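# Four arms open a pallet collar and seat it on a pallet

## Task

Unfold the pallet collar into its open shape and set it down squarely on top of the pallet, so that it stays that way once the arms let go.

## Robot and tools

Robots: four identical Kinova Gen3 arms named arm1, arm2, arm3 and arm4. Each has seven joints, a Robotiq 2F-85 two-finger gripper and a wrist camera. Two more cameras, cam_high and cam_low, are fixed in the room. The hand can reach roughly 1.0 m out from the joint 1 axis.

Frame: a single scene frame is shared by all robots, with its origin on the floor and +z pointing up. Arm feet (base_link, metres), each facing along its own +x: arm1 at (-0.428, -0.868, 0.796), quat_wxyz (0.740, 0, 0, 0.672); arm2 at (0.221, -0.880, 0.799), quat (0.682, -0.004, 0.002, 0.731); arm3 at (1.001, -0.061, 0.805), quat (0.094, -0.004, 0.001, -0.996); arm4 at (-0.900, -0.147, 0.830), quat (0.988, 0.001, 0.003, -0.155). The hand point sits between the finger pads, about 2 cm back from the fingertips (0.5 cm when the gripper is wide open). The hand's z axis runs along the fingers, and the fingers open and close along its y axis.

Tool move: every argument apart from cameras is a robot name. Each one takes an object with joints and, if wanted, min_time_s. joints holds absolute joint-space targets (not offsets), keyed by name: joint1_rad to joint7_rad in radians, plus gripper_m in metres (the fingertip gap, 0 to 0.085). Any joint you leave out keeps its previous target, and any robot you leave out gets no new command. Ranges: joint1, joint3, joint5 and joint7 go from -69.115 to 69.115. joint2 is ±2.249 (0 is upright, positive tips the arm forward). joint4 is ±2.579 (the elbow; 0 is straight). joint6 is ±2.099 (the wrist; 0 is straight). Positive joint1 turns the arm clockwise as seen from above; at 0 the arm points along its foot's +x. Positive joint7 rolls the hand counter-clockwise as seen from behind it. Tolerance for done is ±0.01 rad on joints and ±0.003 m on the gripper. min_time_s runs from 0.1 to 8 s and is a lower bound on that robot's motion time. No action may exceed 15 s. Joint speed is capped at 1.39 rad/s for joints 1-4 and 1.22 rad/s for joints 5-7, with acceleration caps of 1 and 10 rad/s². Within one arm, the joints start and finish together, and the hand can sweep a wide path on the way. cameras lists which views to return: a list of camera names, ["all"], or [] for none. A move with no action returns the full state plus images, including the scene number. A key the tool does not know makes the call invalid, and a value out of range gets it refused. After a refusal or a stop, the remaining move, wait and finished_scene calls in that reply are skipped.

Tool wait: takes seconds (0 to 10) and optionally cameras. It commands nothing, lets the scene run, and its seconds count as time. Tool zoom_image: takes camera and region [x0,y0,x1,y1] in pixels of that camera's latest image (896x504, origin at the top-left, at most 504 by 504). Tool finished_scene: takes scene (1 or 2). It ends the scene for good, and the collar must stay square on the pallet with no support from the arms.

Results: the "move" line gives each robot that moved as done, or its worst status. joint_status can read done, off_target (resting away from the target, possibly still pushing), time_out (old target dropped, holding where it is), not_followed (the collision check held back the targets; the robot may keep trying them), or limit_stop_at_motor_heat (send the target again). A robot shown "as last shown" was not commanded and repeats its earlier values. on_its_own reports motion you did not command. Joint velocities are in rad/s; "within noise" means the arm is still. Joint torques are in N·m, each with an offset per unit, and a change while at rest points to contact or a load. Flange force is the outside force in hand axes, includes the weight of anything held, is noisy during acceleration, and may read "no reading". The "pictures" line gives the image order, and images can lag the state slightly. MOTOR HOT appears at 60 °C. At 75 °C the arm sags and halts for 30-60 s or more.

Cautions: a Gen3 keeps pushing after it makes contact, and a joint can report done while short of its target because it is jammed. Torque limits are 104.5 N·m on joints 1-4 and 51.3 on joints 5-7. Going over one, or drifting more than 5° from the plan, freezes that arm for 10 s. The wrist motors are weak (about 20.3, 18.8 and 21 N·m), so they give way under heavy loads. Hard presses between robots end the scene, and that includes a gripper closing on another arm's fingers. The collision check can act too late and does not stop fingers opening or closing into another arm. Do not drop the collar, knock anything off the work area or onto the floor, slam into fixed or heavy objects, or release a part while it is moving. Loose parts may get a brief push now and then. For a firm grip, open wide and then close to well below the object's width. Avoid hard grips on a part that is still resting on something, and avoid twisting or yanking the gripper. Holding a load, or keeping an arm stretched out, heats its motors. Time spent thinking also counts.

Each tool is called as a command line: name --argument value for each argument, lists and objects as JSON in quotes; but a table of rows of numbers goes row by row, as --pt "numbers of a row", without its own name.

## Session

move

Scene clock: 0.00 s.
Joint torques (N m): no reading
Motor temperatures (°C): arm1=[37 30 32 38 37 43 40] | arm2=[33 37 35 34 42 41 41] | arm3=[37 35 31 36 39 40 40] | arm4=[37 34 31 34 36 35 47]
Flange force (N): no reading
Joint velocities: within noise
arm1.joint_positions: joint1_rad=-0.178 joint2_rad=-0.491 joint3_rad=-0.028 joint4_rad=+1.463 joint5_rad=-0.068 joint6_rad=+2.028 joint7_rad=+1.357 gripper_m=+0.085
arm1.joint_status: not commanded
arm1.hand: x=-0.4368 y=-0.7635 z=+1.3207 quat_wxyz=(-0.023, +0.679, -0.730, -0.070) (m; scene frame)
arm2.joint_positions: joint1_rad=-0.118 joint2_rad=-0.304 joint3_rad=-0.036 joint4_rad=+1.496 joint5_rad=+0.016 joint6_rad=+1.946 joint7_rad=+1.027 gripper_m=+0.085
arm2.joint_status: not commanded
arm2.hand: x=+0.2091 y=-0.7070 z=+1.2892 quat_wxyz=(-0.012, +0.582, -0.813, +0.008) (m; scene frame)
arm3.joint_positions: joint1_rad=+0.211 joint2_rad=-0.439 joint3_rad=-0.116 joint4_rad=+1.604 joint5_rad=-0.033 joint6_rad=+2.035 joint7_rad=+1.370 gripper_m=+0.085
arm3.joint_status: not commanded
arm3.hand: x=+0.9134 y=-0.0630 z=+1.2839 quat_wxyz=(+0.014, -0.998, +0.053, -0.025) (m; scene frame)
arm4.joint_positions: joint1_rad=-0.491 joint2_rad=-0.445 joint3_rad=-0.113 joint4_rad=+1.589 joint5_rad=-0.066 joint6_rad=+2.027 joint7_rad=+1.944 gripper_m=+0.085
arm4.joint_status: not commanded
arm4.hand: x=-0.8073 y=-0.1186 z=+1.3129 quat_wxyz=(+0.018, +0.335, -0.942, -0.008) (m; scene frame)
pictures: arm1_cam_wrist, arm2_cam_wrist, arm3_cam_wrist, arm4_cam_wrist, cam_high, cam_low

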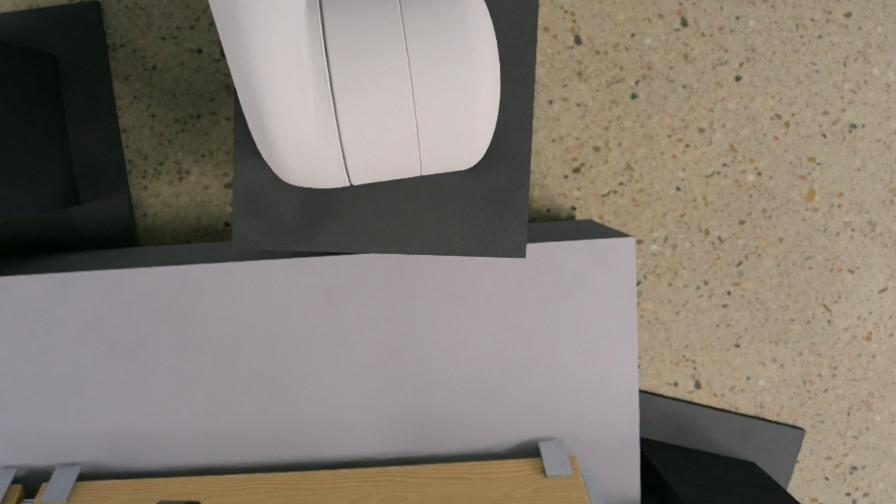

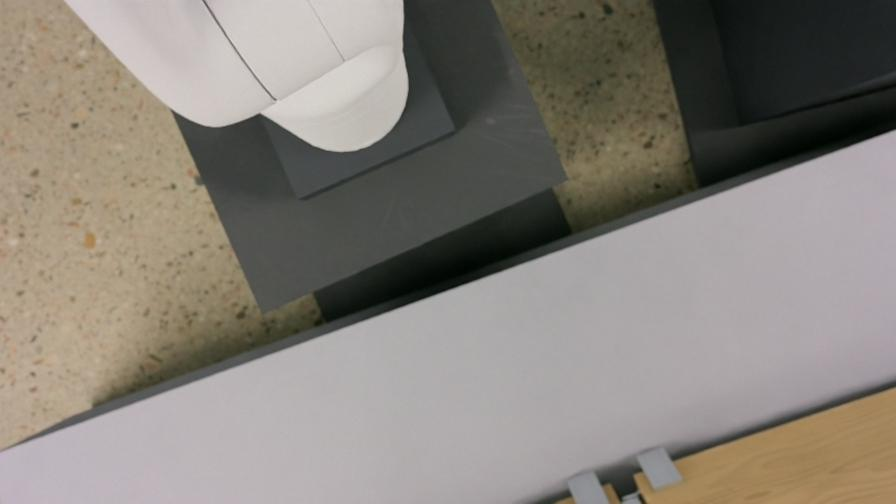

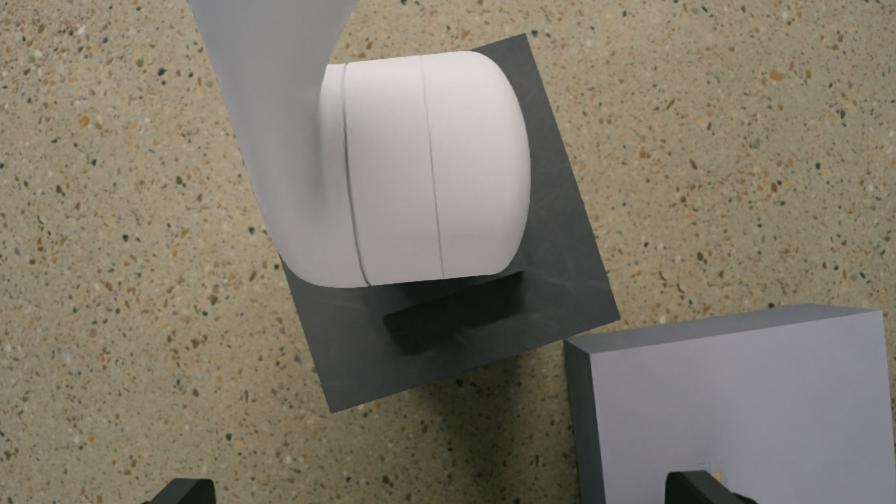

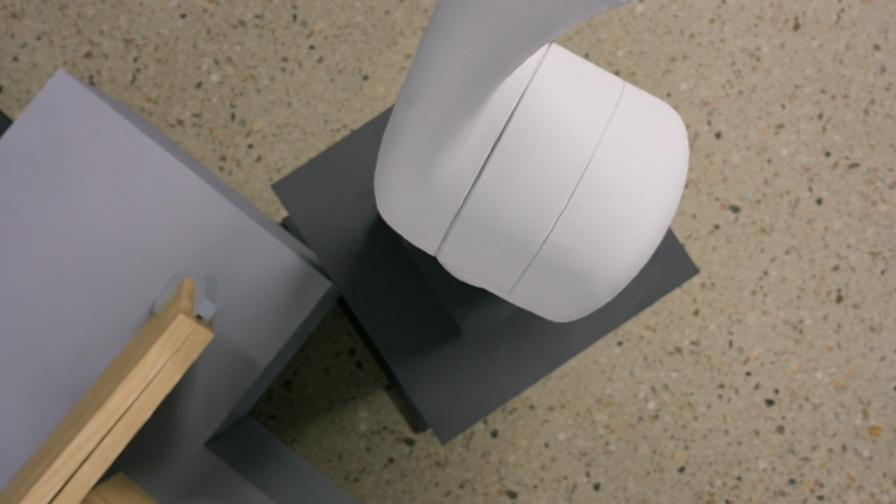

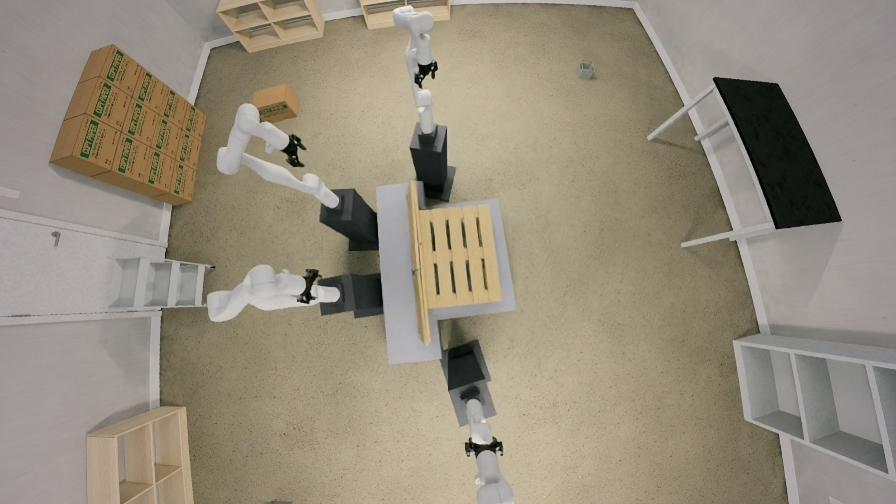

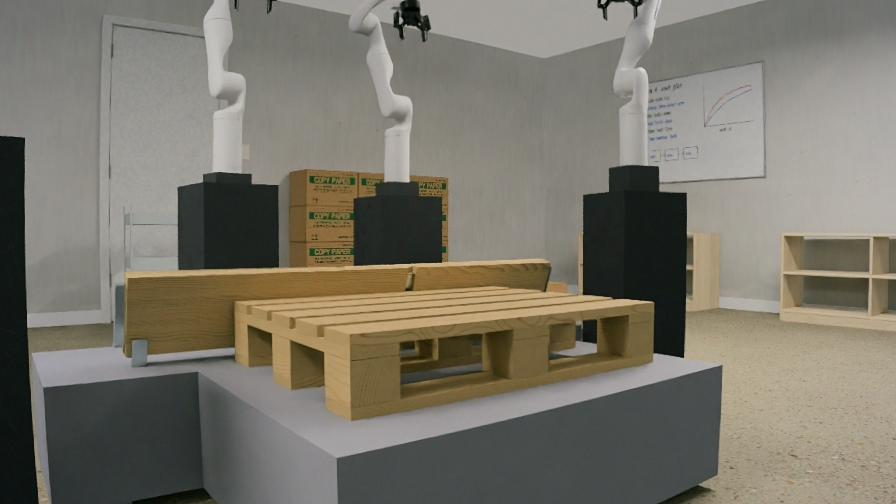

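zoom_image --camera "cam_high" --region '[320, 100, 570, 440]'

zoom_image --camera "cam_low" --region '[20, 240, 420, 440]'

zoom_image --camera "cam_low" --region '[360, 230, 740, 440]'

zoom_image --camera "arm4_cam_wrist" --region '[0, 220, 360, 504]'

zoom_image --camera "arm1_cam_wrist" --region '[0, 400, 640, 504]'

Scaled by 1.482 from the camera's 896x504 image, which has a finer 1280x720 frame.

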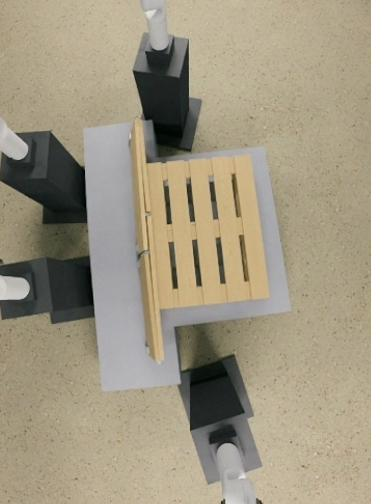

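Scaled by 1.260 from the camera's 896x504 image, which has a finer 1280x720 frame.

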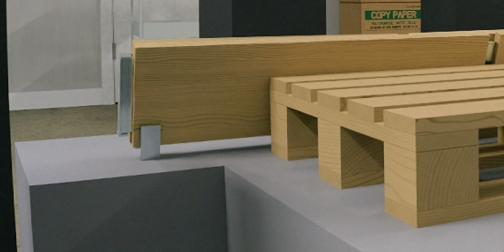

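Scaled by 1.326 from the camera's 896x504 image, which has a finer 1280x720 frame.

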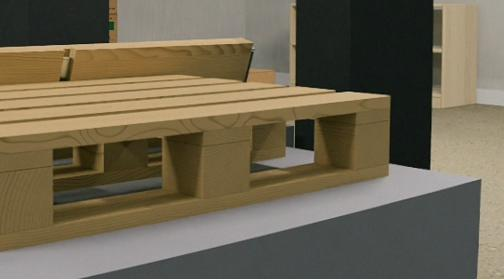

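Scaled by 1.400 from the camera's 896x504 image, which has a finer 1280x720 frame.

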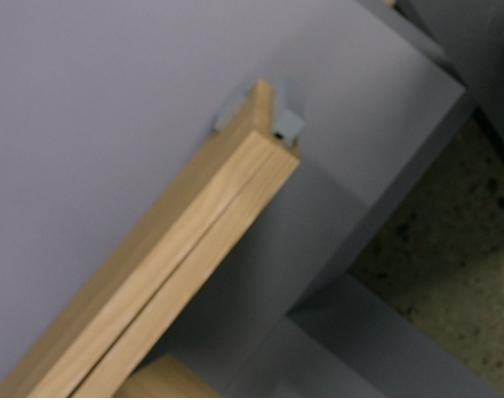

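Region (0, 400, 640, 504) is 640x104 pixels. A region can be at most 504 by 504 pixels.

move --arm1 '{"joints": {"joint1_rad": -0.096, "joint2_rad": 0.632, "joint3_rad": 0, "joint4_rad": 0.646, "joint5_rad": 0, "joint6_rad": 1.863, "joint7_rad": 1.5708}, "min_time_s": 3}' --arm2 '{"joints": {"joint1_rad": 0.069, "joint2_rad": 0.632, "joint3_rad": 0, "joint4_rad": 0.646, "joint5_rad": 0, "joint6_rad": 1.863, "joint7_rad": 1.5708}, "min_time_s": 3}' --arm3 '{"joints": {"joint1_rad": 0.188, "joint2_rad": 0.33, "joint3_rad": 0, "joint4_rad": 1.168, "joint5_rad": 0, "joint6_rad": 1.644, "joint7_rad": 1.5708}, "min_time_s": 3}' --arm4 '{"joints": {"joint1_rad": -0.311, "joint2_rad": 0.328, "joint3_rad": 0, "joint4_rad": 1.25, "joint5_rad": 0, "joint6_rad": 1.564, "joint7_rad": 1.5708}, "min_time_s": 3}' --cameras '["all"]'

Scene clock: 22.10 s.
Joint torques (N m): arm1=[-0.04 -20.72 -0.81 -8.19 -0.09 0.01 0.27] | arm2=[0.23 -21.62 0.42 -9.17 0.39 0.19 -0.24] | arm3=[-0.97 -13.68 1.63 -8.87 0.53 0.44 0.38] | arm4=[0.57 -16.2 0.18 -11.19 -0.12 0.13 -0.15]
Motor temperatures (°C): arm1=[36 30 32 38 37 43 40] | arm2=[33 37 35 34 42 41 41] | arm3=[37 35 31 36 39 40 40] | arm4=[37 34 31 34 36 35 47]
Flange force (N): arm1=[-3.8 0.3 -2.4] | arm2=[0.5 -0.1 3.1] | arm3=[4.5 0.0 1.8] | arm4=[6.7 1.1 7.0]
move: arm1 done; arm2 done; arm3 done; arm4 done
Joint velocities: within noise
arm1.joint_positions: joint1_rad=-0.096 joint2_rad=+0.632 joint3_rad=+0.000 joint4_rad=+0.646 joint5_rad=+0.000 joint6_rad=+1.863 joint7_rad=+1.571 gripper_m=+0.085
arm1.joint_status: all done
arm1.hand: x=-0.4032 y=-0.3179 z=+1.1993 quat_wxyz=(+0.000, +0.707, -0.707, +0.000) (m; scene frame)
arm2.joint_positions: joint1_rad=+0.069 joint2_rad=+0.632 joint3_rad=+0.000 joint4_rad=+0.646 joint5_rad=+0.000 joint6_rad=+1.863 joint7_rad=+1.571 gripper_m=+0.085
arm2.joint_status: all done
arm2.hand: x=+0.2446 y=-0.3268 z=+1.1986 quat_wxyz=(+0.001, +0.707, -0.707, +0.004) (m; scene frame)
arm3.joint_positions: joint1_rad=+0.188 joint2_rad=+0.330 joint3_rad=+0.000 joint4_rad=+1.168 joint5_rad=+0.000 joint6_rad=+1.644 joint7_rad=+1.571 gripper_m=+0.085
arm3.joint_status: all done
arm3.hand: x=+0.5543 y=-0.0370 z=+1.2027 quat_wxyz=(+0.000, -1.000, +0.000, +0.004) (m; scene frame)
arm4.joint_positions: joint1_rad=-0.311 joint2_rad=+0.328 joint3_rad=+0.000 joint4_rad=+1.250 joint5_rad=+0.000 joint6_rad=+1.564 joint7_rad=+1.571 gripper_m=+0.085
arm4.joint_status: all done
arm4.hand: x=-0.4482 y=-0.1727 z=+1.1972 quat_wxyz=(+0.003, +0.000, -1.000, -0.001) (m; scene frame)
pictures: arm1_cam_wrist, arm2_cam_wrist, arm3_cam_wrist, arm4_cam_wrist, cam_high, cam_low

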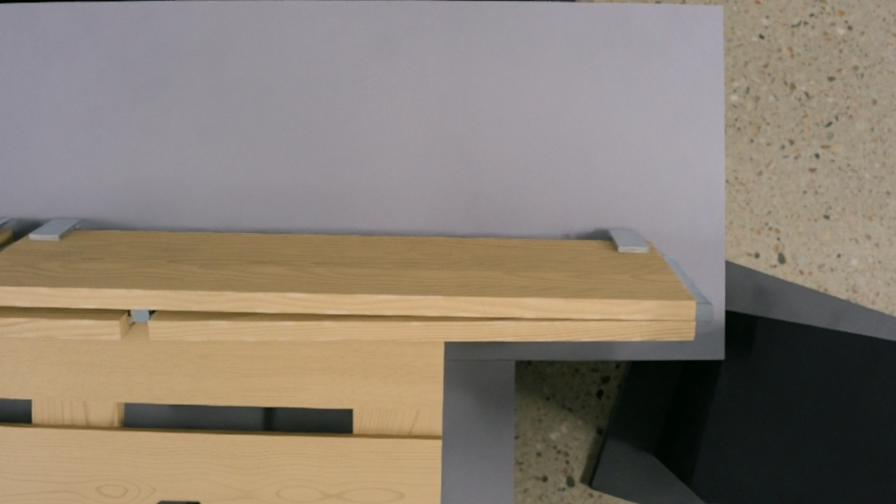

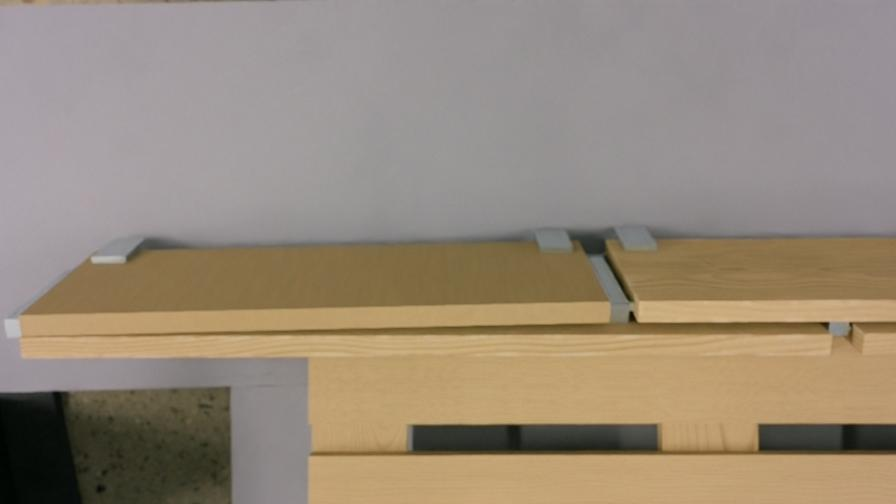

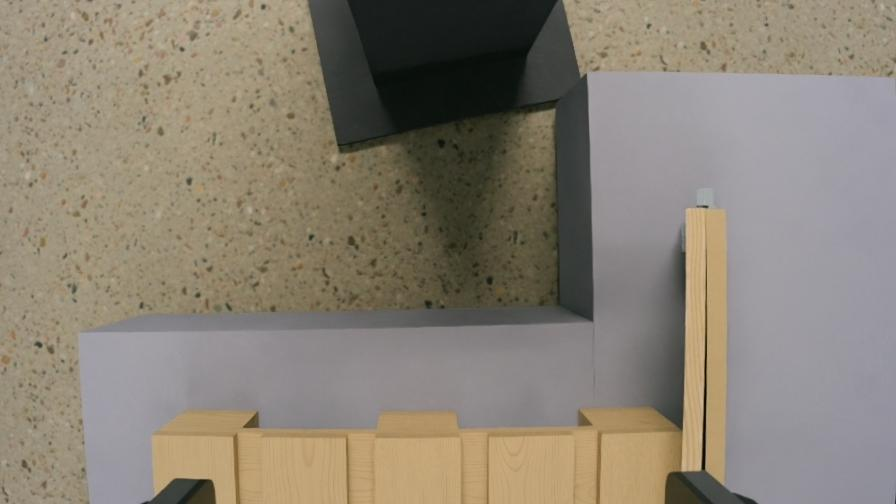

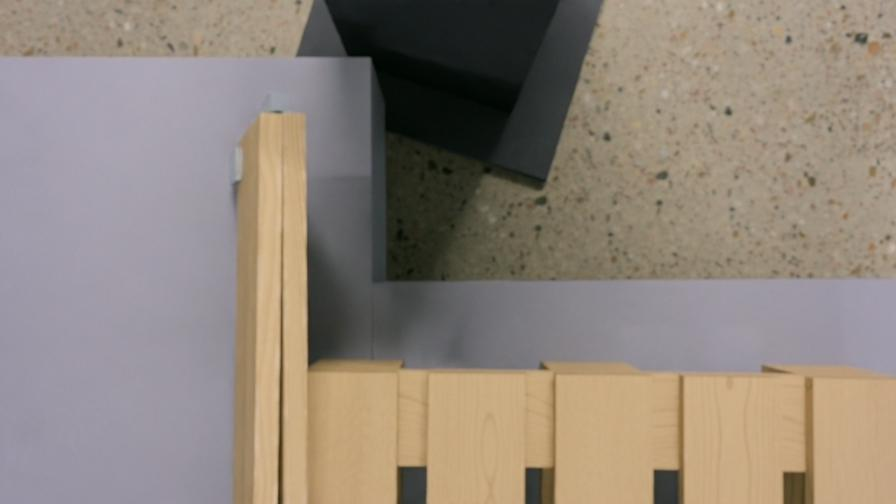

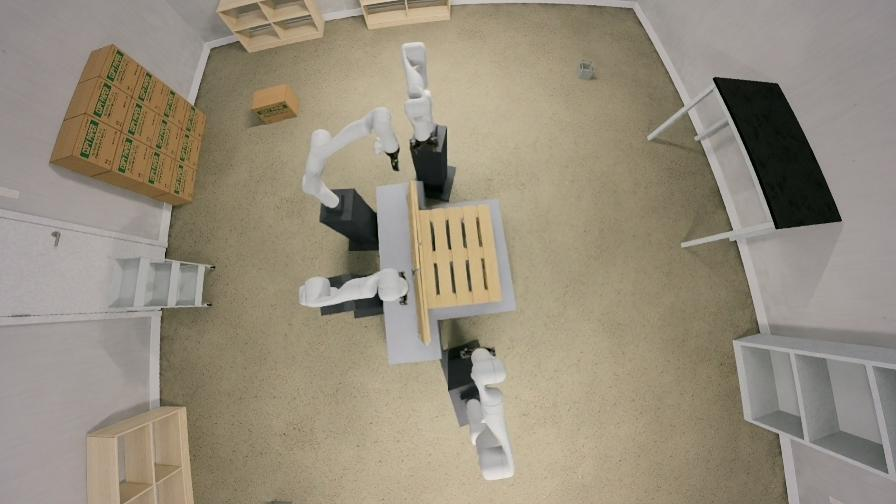

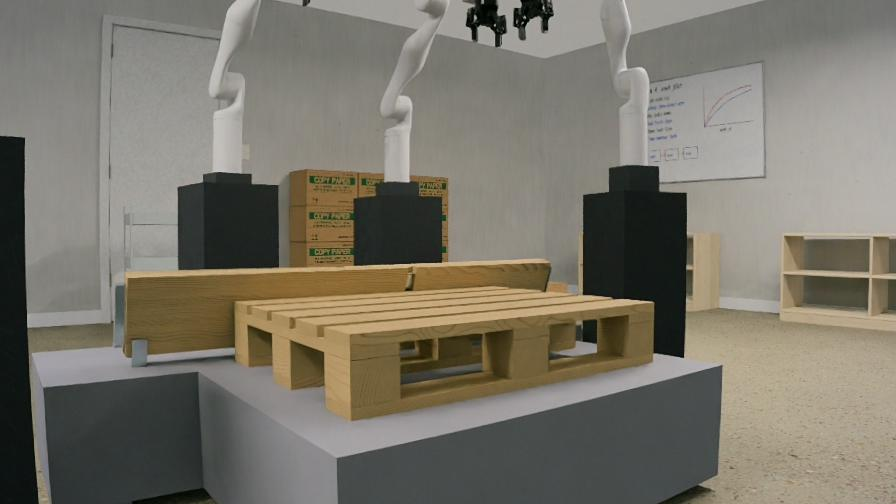

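zoom_image --camera "arm1_cam_wrist" --region '[0, 200, 250, 360]'

zoom_image --camera "arm2_cam_wrist" --region '[520, 210, 896, 380]'

zoom_image --camera "arm1_cam_wrist" --region '[560, 210, 740, 370]'

zoom_image --camera "cam_low" --region '[90, 240, 290, 400]'

Scaled by 2.016 from the camera's 896x504 image, which has a finer 1280x720 frame.

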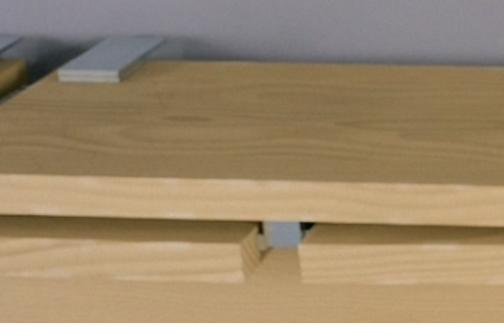

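Scaled by 1.340 from the camera's 896x504 image, which has a finer 1280x720 frame.

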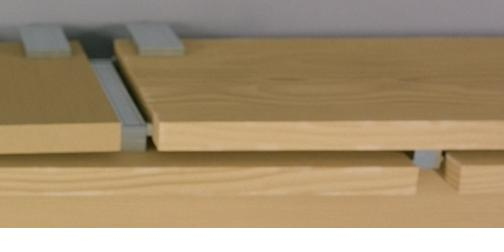

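Scaled by 2.800 from the camera's 896x504 image, which has a finer 1280x720 frame.

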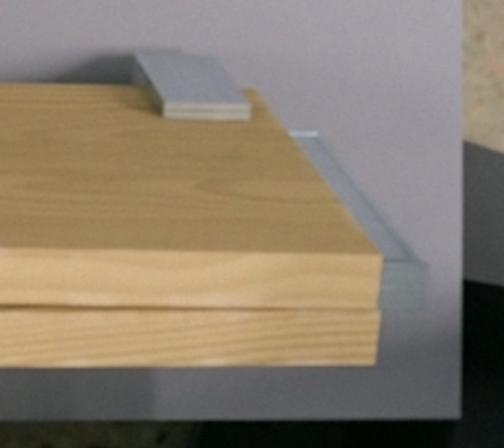

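Scaled by 2.520 from the camera's 896x504 image, which has a finer 1280x720 frame.

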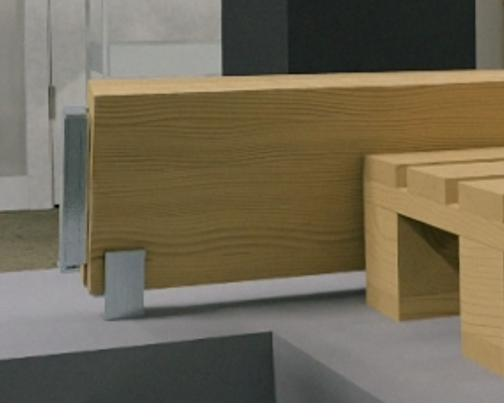

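move --arm1 '{"joints": {"joint1_rad": 0.4912, "joint2_rad": 1.2592, "joint4_rad": 0.6318, "joint6_rad": 1.2506, "joint7_rad": 2.158}, "min_time_s": 4}' --arm3 '{"joints": {"joint1_rad": -0.2718, "joint2_rad": 0.8203, "joint4_rad": 1.7582, "joint6_rad": 0.5631, "joint7_rad": 1.111}, "min_time_s": 4}' --arm4 '{"joints": {"joint1_rad": -0.0867, "joint2_rad": 0.7635, "joint4_rad": 2.175, "joint6_rad": 0.203, "joint7_rad": 1.795}, "min_time_s": 4}' --cameras '["arm1_cam_wrist", "arm3_cam_wrist", "arm4_cam_wrist"]'

Scene clock: 65.50 s.
Joint torques (N m): arm1=[-0.04 -27.82 -0.7 -8.05 -0.07 0.03 0.26] | arm2=[0.26 -21.64 0.48 -9.22 0.38 0.19 -0.24] | arm3=[-0.84 -17.96 1.98 -4.91 0.58 0.45 0.44] | arm4=[0.59 -16.33 0.38 -3.67 -0.06 0.15 -0.19]
Motor temperatures (°C): arm1=[36 31 32 38 37 43 40] | arm2=[33 38 35 35 42 41 41] | arm3=[37 35 31 36 39 40 40] | arm4=[37 35 31 34 36 35 47]
Flange force (N): arm1=[-4.0 -2.4 0.2] | arm2=[0.8 0.0 3.3] | arm3=[2.3 -2.7 -1.9] | arm4=[5.8 3.2 1.2]
move: arm1 done; arm3 done; arm4 done
Joint velocities: within noise
arm1.joint_positions: joint1_rad=+0.491 joint2_rad=+1.259 joint3_rad=+0.000 joint4_rad=+0.632 joint5_rad=+0.000 joint6_rad=+1.251 joint7_rad=+2.158 gripper_m=+0.085
arm1.joint_status: all done
arm1.hand: x=-0.0200 y=-0.2999 z=+0.7992 quat_wxyz=(+0.000, +0.707, -0.707, +0.000) (m; scene frame)
arm2: as last shown
arm3.joint_positions: joint1_rad=-0.272 joint2_rad=+0.820 joint3_rad=+0.000 joint4_rad=+1.758 joint5_rad=+0.000 joint6_rad=+0.563 joint7_rad=+1.111 gripper_m=+0.085
arm3.joint_status: all done
arm3.hand: x=+0.5638 y=-0.2502 z=+0.8026 quat_wxyz=(+0.000, -1.000, +0.000, +0.004) (m; scene frame)
arm4.joint_positions: joint1_rad=-0.087 joint2_rad=+0.764 joint3_rad=+0.000 joint4_rad=+2.175 joint5_rad=+0.000 joint6_rad=+0.203 joint7_rad=+1.795 gripper_m=+0.085
arm4.joint_status: all done
arm4.hand: x=-0.5599 y=-0.2501 z=+0.7976 quat_wxyz=(+0.002, +0.000, -1.000, -0.001) (m; scene frame)
pictures: arm1_cam_wrist, arm3_cam_wrist, arm4_cam_wrist

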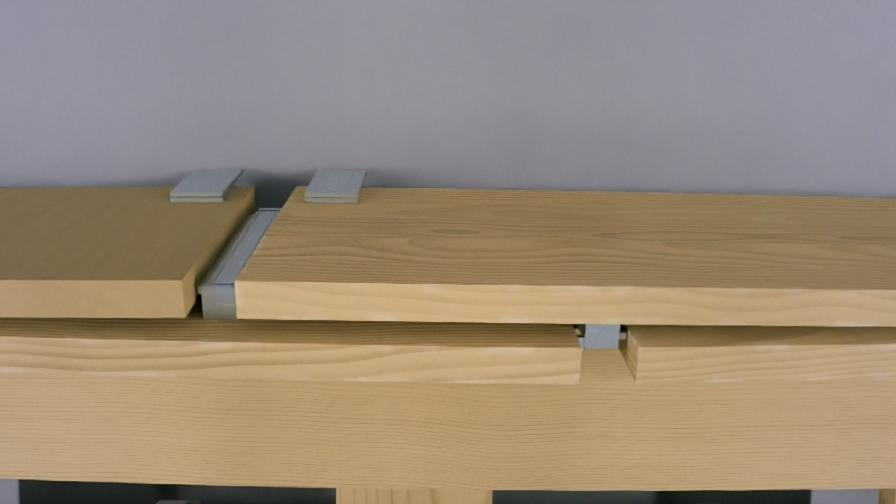

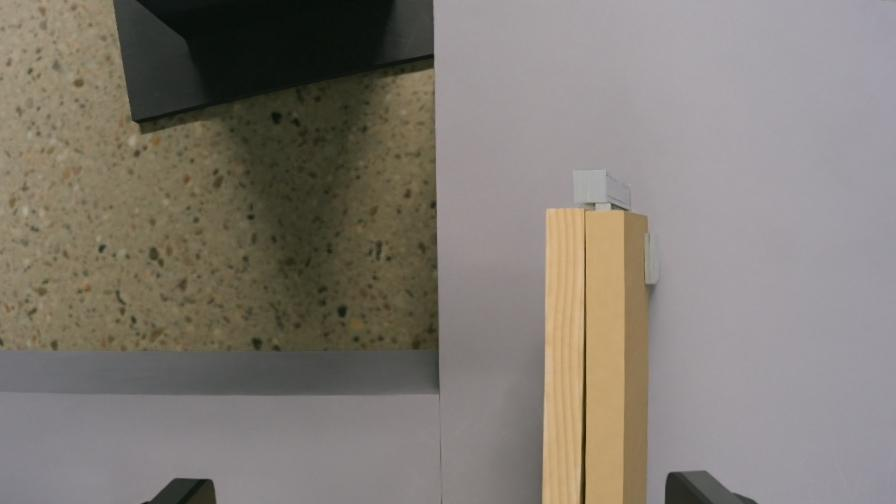

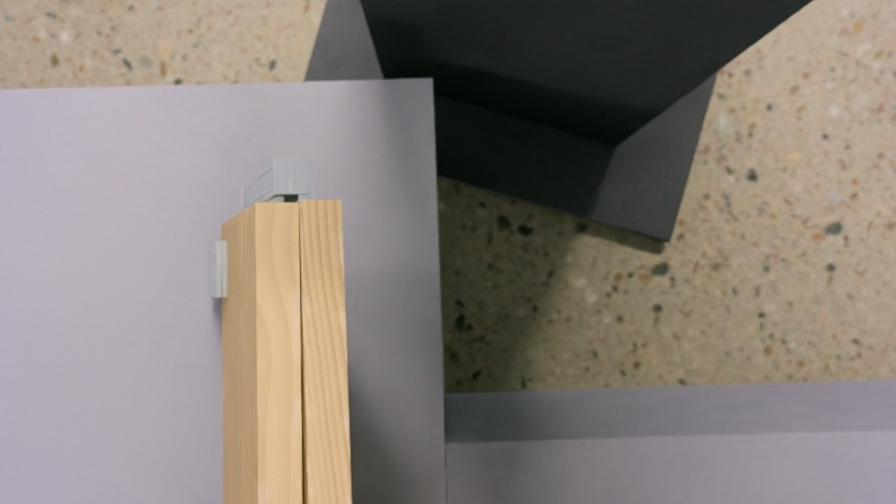

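zoom_image --camera "arm3_cam_wrist" --region '[520, 150, 700, 310]'

zoom_image --camera "arm4_cam_wrist" --region '[190, 140, 370, 320]'

zoom_image --camera "arm1_cam_wrist" --region '[150, 150, 410, 400]'

zoom_image --camera "arm1_cam_wrist" --region '[520, 270, 700, 400]'

Scaled by 2.800 from the camera's 896x504 image, which has a finer 1280x720 frame.

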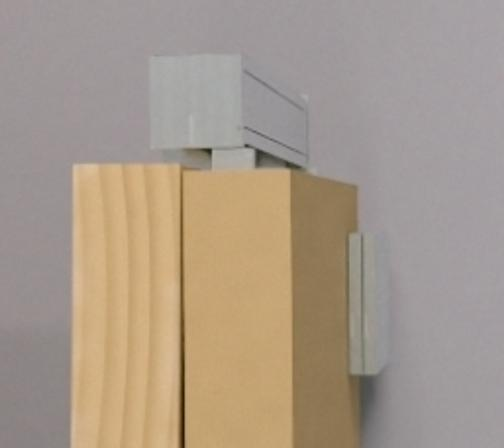

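Scaled by 2.800 from the camera's 896x504 image, which has a finer 1280x720 frame.

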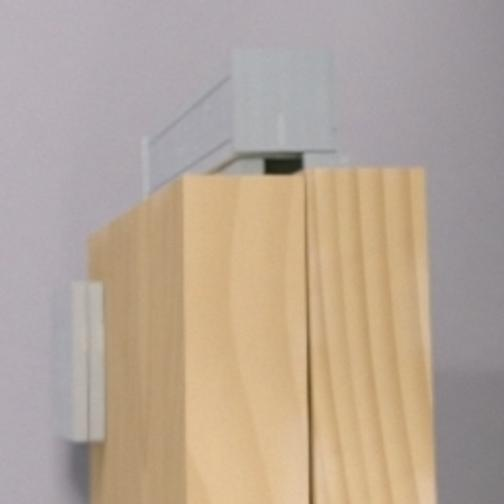

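Scaled by 1.938 from the camera's 896x504 image, which has a finer 1280x720 frame.

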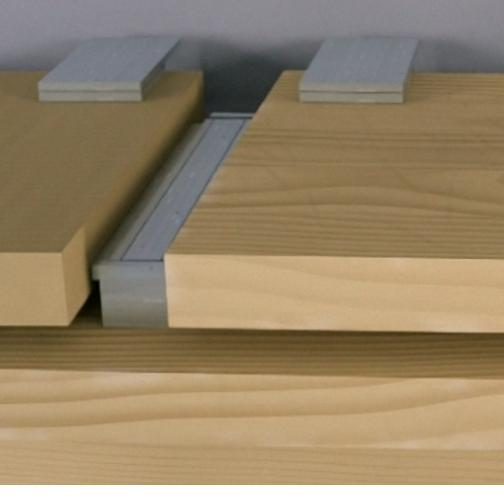

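Scaled by 2.800 from the camera's 896x504 image, which has a finer 1280x720 frame.

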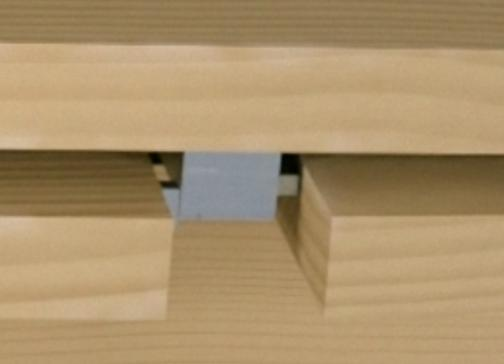

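zoom_image --camera "arm3_cam_wrist" --region '[620, 440, 780, 504]'

zoom_image --camera "arm3_cam_wrist" --region '[120, 440, 280, 504]'

zoom_image --camera "arm1_cam_wrist" --region '[120, 440, 280, 504]'

Scaled by 3.150 from the camera's 896x504 image, which has a finer 1280x720 frame.

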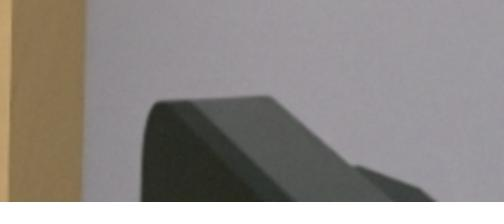

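Scaled by 3.150 from the camera's 896x504 image, which has a finer 1280x720 frame.

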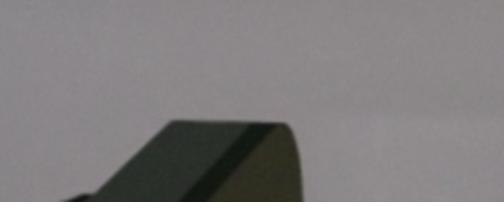

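Scaled by 3.150 from the camera's 896x504 image, which has a finer 1280x720 frame.

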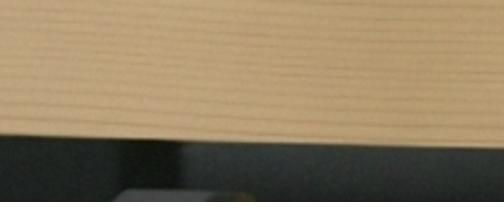

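move --arm4 '{"joints": {"joint1_rad": -1.0638, "joint2_rad": 0.2273, "joint4_rad": 1.7142, "joint6_rad": 1.2001, "joint7_rad": 0.818}, "min_time_s": 3}'

move --arm1 '{"joints": {"joint1_rad": -0.3248, "joint2_rad": 0.7719, "joint4_rad": 1.376, "joint6_rad": 0.9937, "joint7_rad": -0.2285}, "min_time_s": 4}'

move --arm2 '{"joints": {"joint1_rad": -0.2689, "joint2_rad": 1.5335, "joint4_rad": 0.454, "joint6_rad": 1.3858, "joint7_rad": -0.321, "gripper_m": 0.04}, "min_time_s": 5}' --cameras '["arm1_cam_wrist", "arm2_cam_wrist", "cam_low"]'

Scene clock: 95.50 s.
Joint torques (N m): arm1=[-0.15 -27.85 -0.6 -8.03 -0.11 -0.03 0.22] | arm2=[0.24 -21.63 0.46 -9.18 0.39 0.16 -0.26] | arm3=[-0.79 -17.97 1.98 -4.87 0.57 0.45 0.35] | arm4=[0.52 -13.68 0.11 -10.64 -0.12 0.06 -0.17]
Motor temperatures (°C): arm1=[36 32 32 38 37 43 40] | arm2=[33 38 35 35 42 41 41] | arm3=[37 35 31 36 39 40 40] | arm4=[37 35 31 34 36 35 47]
Flange force (N): arm1=[-4.4 -2.9 0.1] | arm2=[0.4 -0.1 3.0] | arm3=[2.1 -2.6 -1.9] | arm4=[4.6 -2.8 5.6]
move: arm4 done
Joint velocities: within noise
arm1, arm2, arm3: as last shown
arm3.hand: x=+0.5637 y=-0.2502 z=+0.8026 quat_wxyz=(+0.000, -1.000, +0.000, +0.004) (m; scene frame)
arm4.joint_positions: joint1_rad=-1.064 joint2_rad=+0.227 joint3_rad=+0.000 joint4_rad=+1.714 joint5_rad=+0.000 joint6_rad=+1.200 joint7_rad=+0.818 gripper_m=+0.085
arm4.joint_status: all done
arm4.hand: x=-0.5984 y=+0.0994 z=+1.0985 quat_wxyz=(+0.002, +0.000, -1.000, -0.001) (m; scene frame)
pictures: none

Scene clock: 99.90 s.
Joint torques (N m): arm1=[-0.07 -21.88 -0.77 -7.1 -0.14 -0.08 0.26] | arm2=[0.26 -21.62 0.47 -9.22 0.4 0.19 -0.26] | arm3=[-0.82 -17.94 1.94 -4.9 0.57 0.51 0.39] | arm4=[0.53 -13.71 0.11 -10.61 -0.15 0.06 -0.15]
Motor temperatures (°C): arm1=[36 32 32 38 37 43 40] | arm2=[33 38 35 35 42 41 41] | arm3=[37 35 31 36 39 40 40] | arm4=[37 35 31 34 36 35 47]
Flange force (N): arm1=[1.0 2.6 -0.1] | arm2=[0.8 -0.1 3.3] | arm3=[2.4 -2.7 -1.9] | arm4=[4.5 -2.7 5.5]
move: arm1 done
Joint velocities: within noise
arm1.joint_positions: joint1_rad=-0.325 joint2_rad=+0.772 joint3_rad=+0.000 joint4_rad=+1.376 joint5_rad=+0.000 joint6_rad=+0.994 joint7_rad=-0.229 gripper_m=+0.085
arm1.joint_status: all done
arm1.hand: x=-0.5301 y=-0.3195 z=+0.8990 quat_wxyz=(+0.000, +0.000, -1.000, +0.000) (m; scene frame)
arm2, arm3, arm4: as last shown
pictures: none

Scene clock: 105.27 s.
Joint torques (N m): arm1=[-0.14 -21.82 -0.81 -7.18 -0.14 -0.08 0.27] | arm2=[0.15 -29 0.57 -8.21 0.34 0.75 -0.24] | arm3=[-0.88 -17.92 1.97 -4.86 0.57 0.46 0.34] | arm4=[0.5 -13.69 0.11 -10.63 -0.15 0.06 -0.17]
Motor temperatures (°C): arm1=[36 33 32 38 37 43 40] | arm2=[33 38 35 35 42 41 41] | arm3=[37 35 31 36 39 40 40] | arm4=[37 35 31 34 36 35 47]
Flange force (N): arm1=[0.8 2.1 -0.1] | arm2=no reading | arm3=[2.1 -2.9 -2.0] | arm4=[4.5 -2.8 5.5]
move: arm2 done
Joint velocities: within noise
arm1, arm3, arm4: as last shown
arm2.joint_positions: joint1_rad=-0.269 joint2_rad=+1.533 joint3_rad=+0.000 joint4_rad=+0.454 joint5_rad=+0.000 joint6_rad=+1.386 joint7_rad=-0.321 gripper_m=+0.040
arm2.joint_status: all done
arm2.hand: x=+0.0343 y=-0.2722 z=+0.6638 quat_wxyz=(-0.039, +0.008, -0.993, +0.113) (m; scene frame)
pictures: arm1_cam_wrist, arm2_cam_wrist, cam_low

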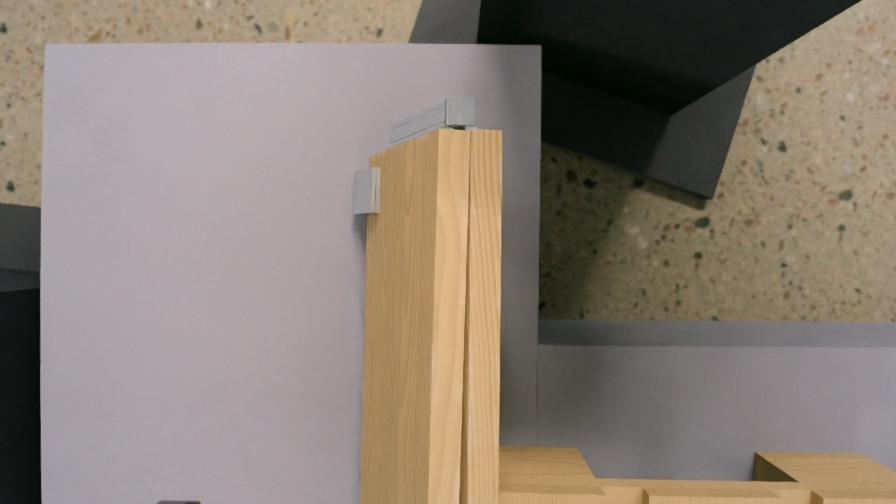

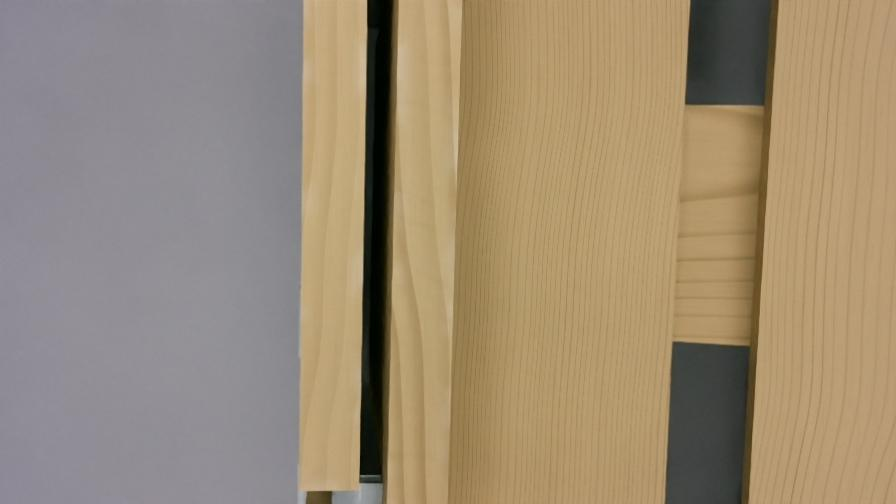

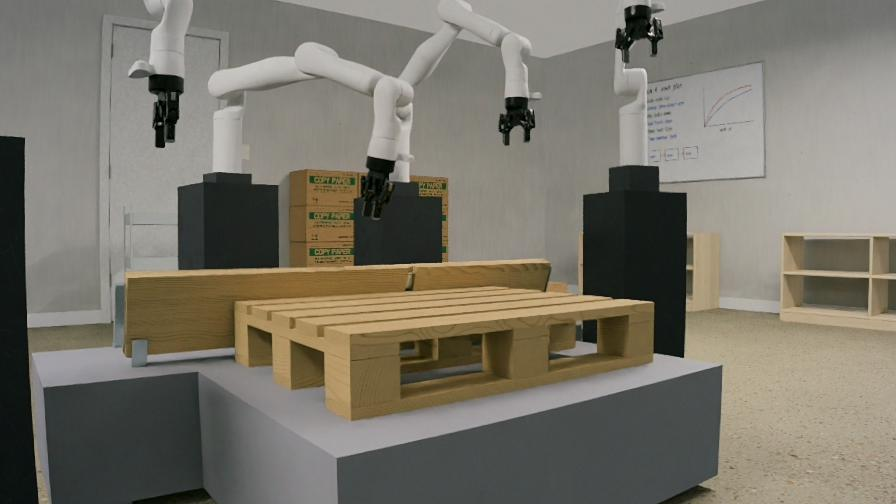

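move --arm2 '{"joints": {"joint1_rad": -0.2796, "joint2_rad": 1.7186, "joint4_rad": 0.3074, "joint6_rad": 1.4965, "joint7_rad": -0.3256}, "min_time_s": 2}' --cameras '["arm2_cam_wrist", "cam_low"]'

Scene clock: 118.17 s.
Joint torques (N m): arm1=[-0.11 -21.85 -0.83 -7.15 -0.14 -0.12 0.29] | arm2=[0.21 -28.22 0.57 -7.6 0.36 1.16 -0.24] | arm3=[-0.99 -18 2 -4.87 0.55 0.42 0.39] | arm4=[0.52 -13.65 0.07 -10.66 -0.16 0.07 -0.17]
Motor temperatures (°C): arm1=[36 33 32 38 37 43 40] | arm2=[33 39 35 35 42 41 41] | arm3=[37 35 31 36 38 40 40] | arm4=[37 35 31 34 36 35 47]
Flange force (N): arm1=[0.9 2.4 -0.2] | arm2=no reading | arm3=[1.9 -3.0 -1.9] | arm4=[4.7 -2.9 5.6]
move: arm2 done
Joint velocities: within noise
arm1, arm3, arm4: as last shown
arm2.joint_positions: joint1_rad=-0.280 joint2_rad=+1.719 joint3_rad=+0.000 joint4_rad=+0.307 joint5_rad=+0.000 joint6_rad=+1.497 joint7_rad=-0.326 gripper_m=+0.040
arm2.joint_status: all done
arm2.hand: x=+0.0465 y=-0.3253 z=+0.5897 quat_wxyz=(-0.065, +0.011, -0.981, +0.183) (m; scene frame)
pictures: arm2_cam_wrist, cam_low

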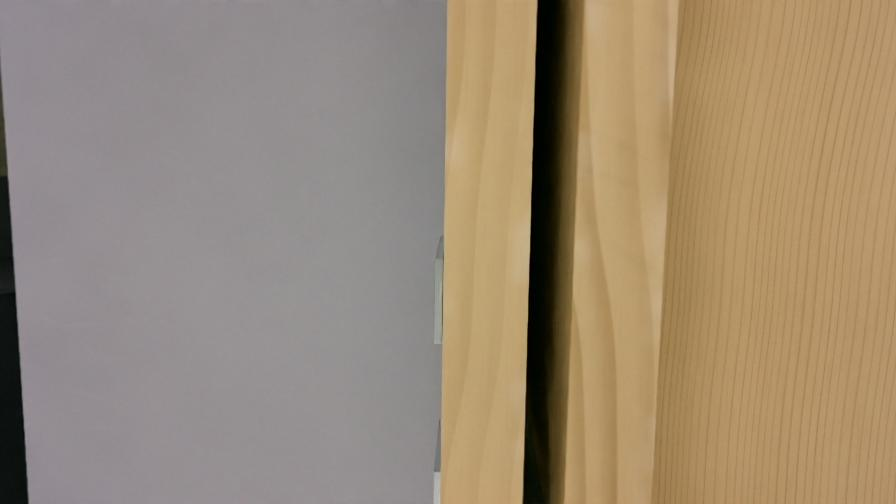

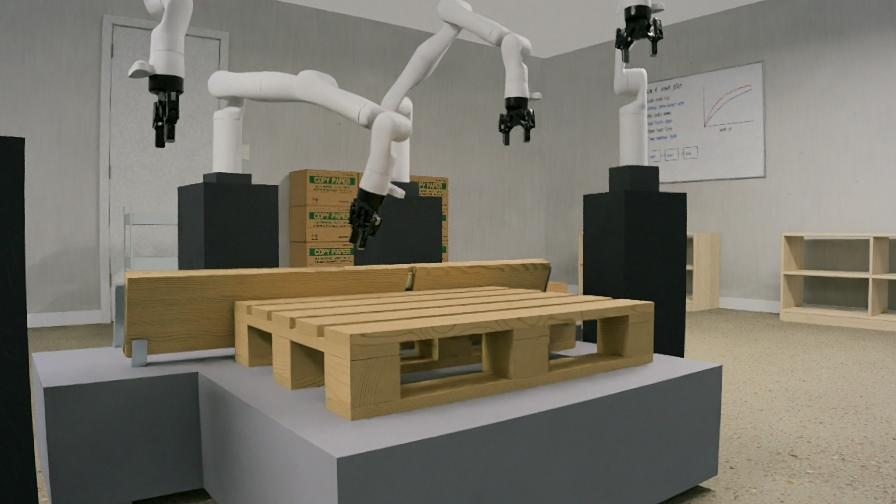

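move --arm2 '{"joints": {"joint7_rad": 2.816}, "min_time_s": 3}' --cameras '["arm2_cam_wrist"]'

Scene clock: 125.77 s.
Joint torques (N m): arm1=[-0.04 -21.84 -0.83 -7.14 -0.13 -0.1 0.29] | arm2=[0.18 -28.17 0.7 -7.55 0.44 1.21 -0.27] | arm3=[-0.79 -17.94 1.9 -4.87 0.53 0.48 0.39] | arm4=[0.52 -13.67 0.12 -10.59 -0.16 0.05 -0.15]
Motor temperatures (°C): arm1=[36 33 32 38 37 43 40] | arm2=[33 39 35 35 42 41 41] | arm3=[37 36 31 36 38 40 40] | arm4=[37 35 31 34 36 35 47]
Flange force (N): arm1=[1.0 2.3 -0.1] | arm2=no reading | arm3=[2.3 -2.6 -1.9] | arm4=[4.5 -2.7 5.4]
move: arm2 done
Joint velocities: within noise
arm1, arm3, arm4: as last shown
arm2.joint_positions: joint1_rad=-0.280 joint2_rad=+1.719 joint3_rad=+0.000 joint4_rad=+0.307 joint5_rad=+0.000 joint6_rad=+1.497 joint7_rad=+2.816 gripper_m=+0.040
arm2.joint_status: all done
arm2.hand: x=+0.0465 y=-0.3253 z=+0.5897 quat_wxyz=(+0.183, +0.981, +0.011, +0.065) (m; scene frame)
pictures: arm2_cam_wrist

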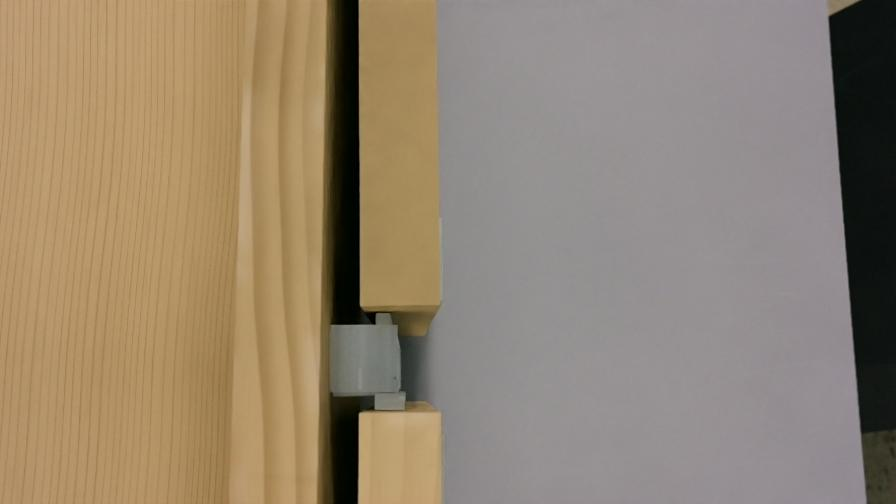

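move --arm2 '{"joints": {"joint1_rad": -0.288, "joint2_rad": 1.7729, "joint4_rad": 0.328, "joint6_rad": 1.4229, "joint7_rad": 2.8092, "gripper_m": 0.0425}, "min_time_s": 2}' --cameras '["arm2_cam_wrist"]'

Scene clock: 135.33 s.
Joint torques (N m): arm1=[-0.07 -21.79 -0.83 -7.16 -0.14 -0.06 0.29] | arm2=[0.17 -27.61 0.69 -7.26 0.44 1.23 -0.28] | arm3=[-0.95 -17.95 1.98 -4.87 0.54 0.45 0.42] | arm4=[0.49 -13.66 0.1 -10.64 -0.13 0.06 -0.16]
Motor temperatures (°C): arm1=[36 34 32 38 37 43 40] | arm2=[33 39 35 35 42 41 41] | arm3=[37 36 31 35 38 40 40] | arm4=[37 35 31 34 36 35 47]
Flange force (N): arm1=[0.9 2.1 -0.1] | arm2=no reading | arm3=[2.1 -2.9 -2.0] | arm4=[4.6 -2.9 5.5]
move: arm2 done
Joint velocities: within noise
arm1, arm3, arm4: as last shown
arm2.joint_positions: joint1_rad=-0.288 joint2_rad=+1.773 joint3_rad=+0.000 joint4_rad=+0.328 joint5_rad=+0.000 joint6_rad=+1.423 joint7_rad=+2.809 gripper_m=+0.043
arm2.joint_status: all done
arm2.hand: x=+0.0474 y=-0.3416 z=+0.5467 quat_wxyz=(+0.183, +0.981, +0.012, +0.066) (m; scene frame)
pictures: arm2_cam_wrist

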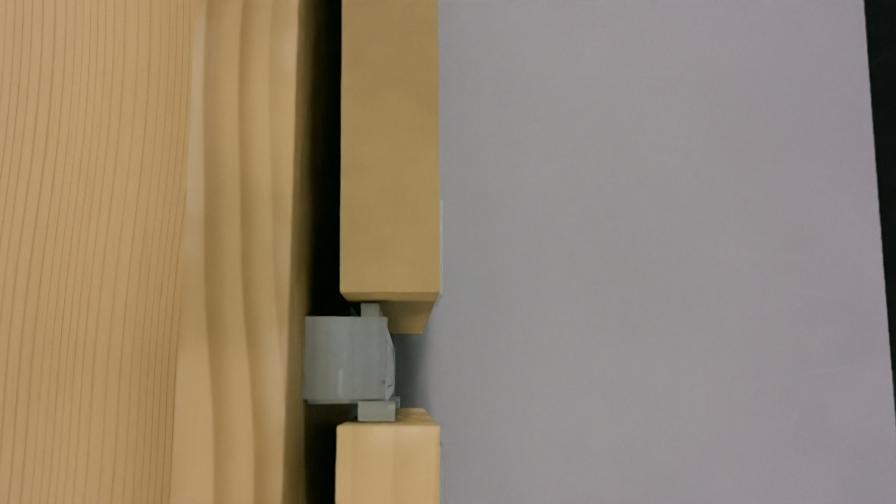

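zoom_image --camera "arm2_cam_wrist" --region '[240, 280, 480, 504]'

Scaled by 2.100 from the camera's 896x504 image, which has a finer 1280x720 frame.

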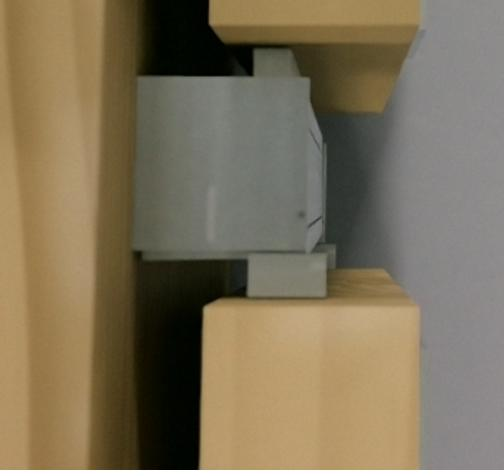

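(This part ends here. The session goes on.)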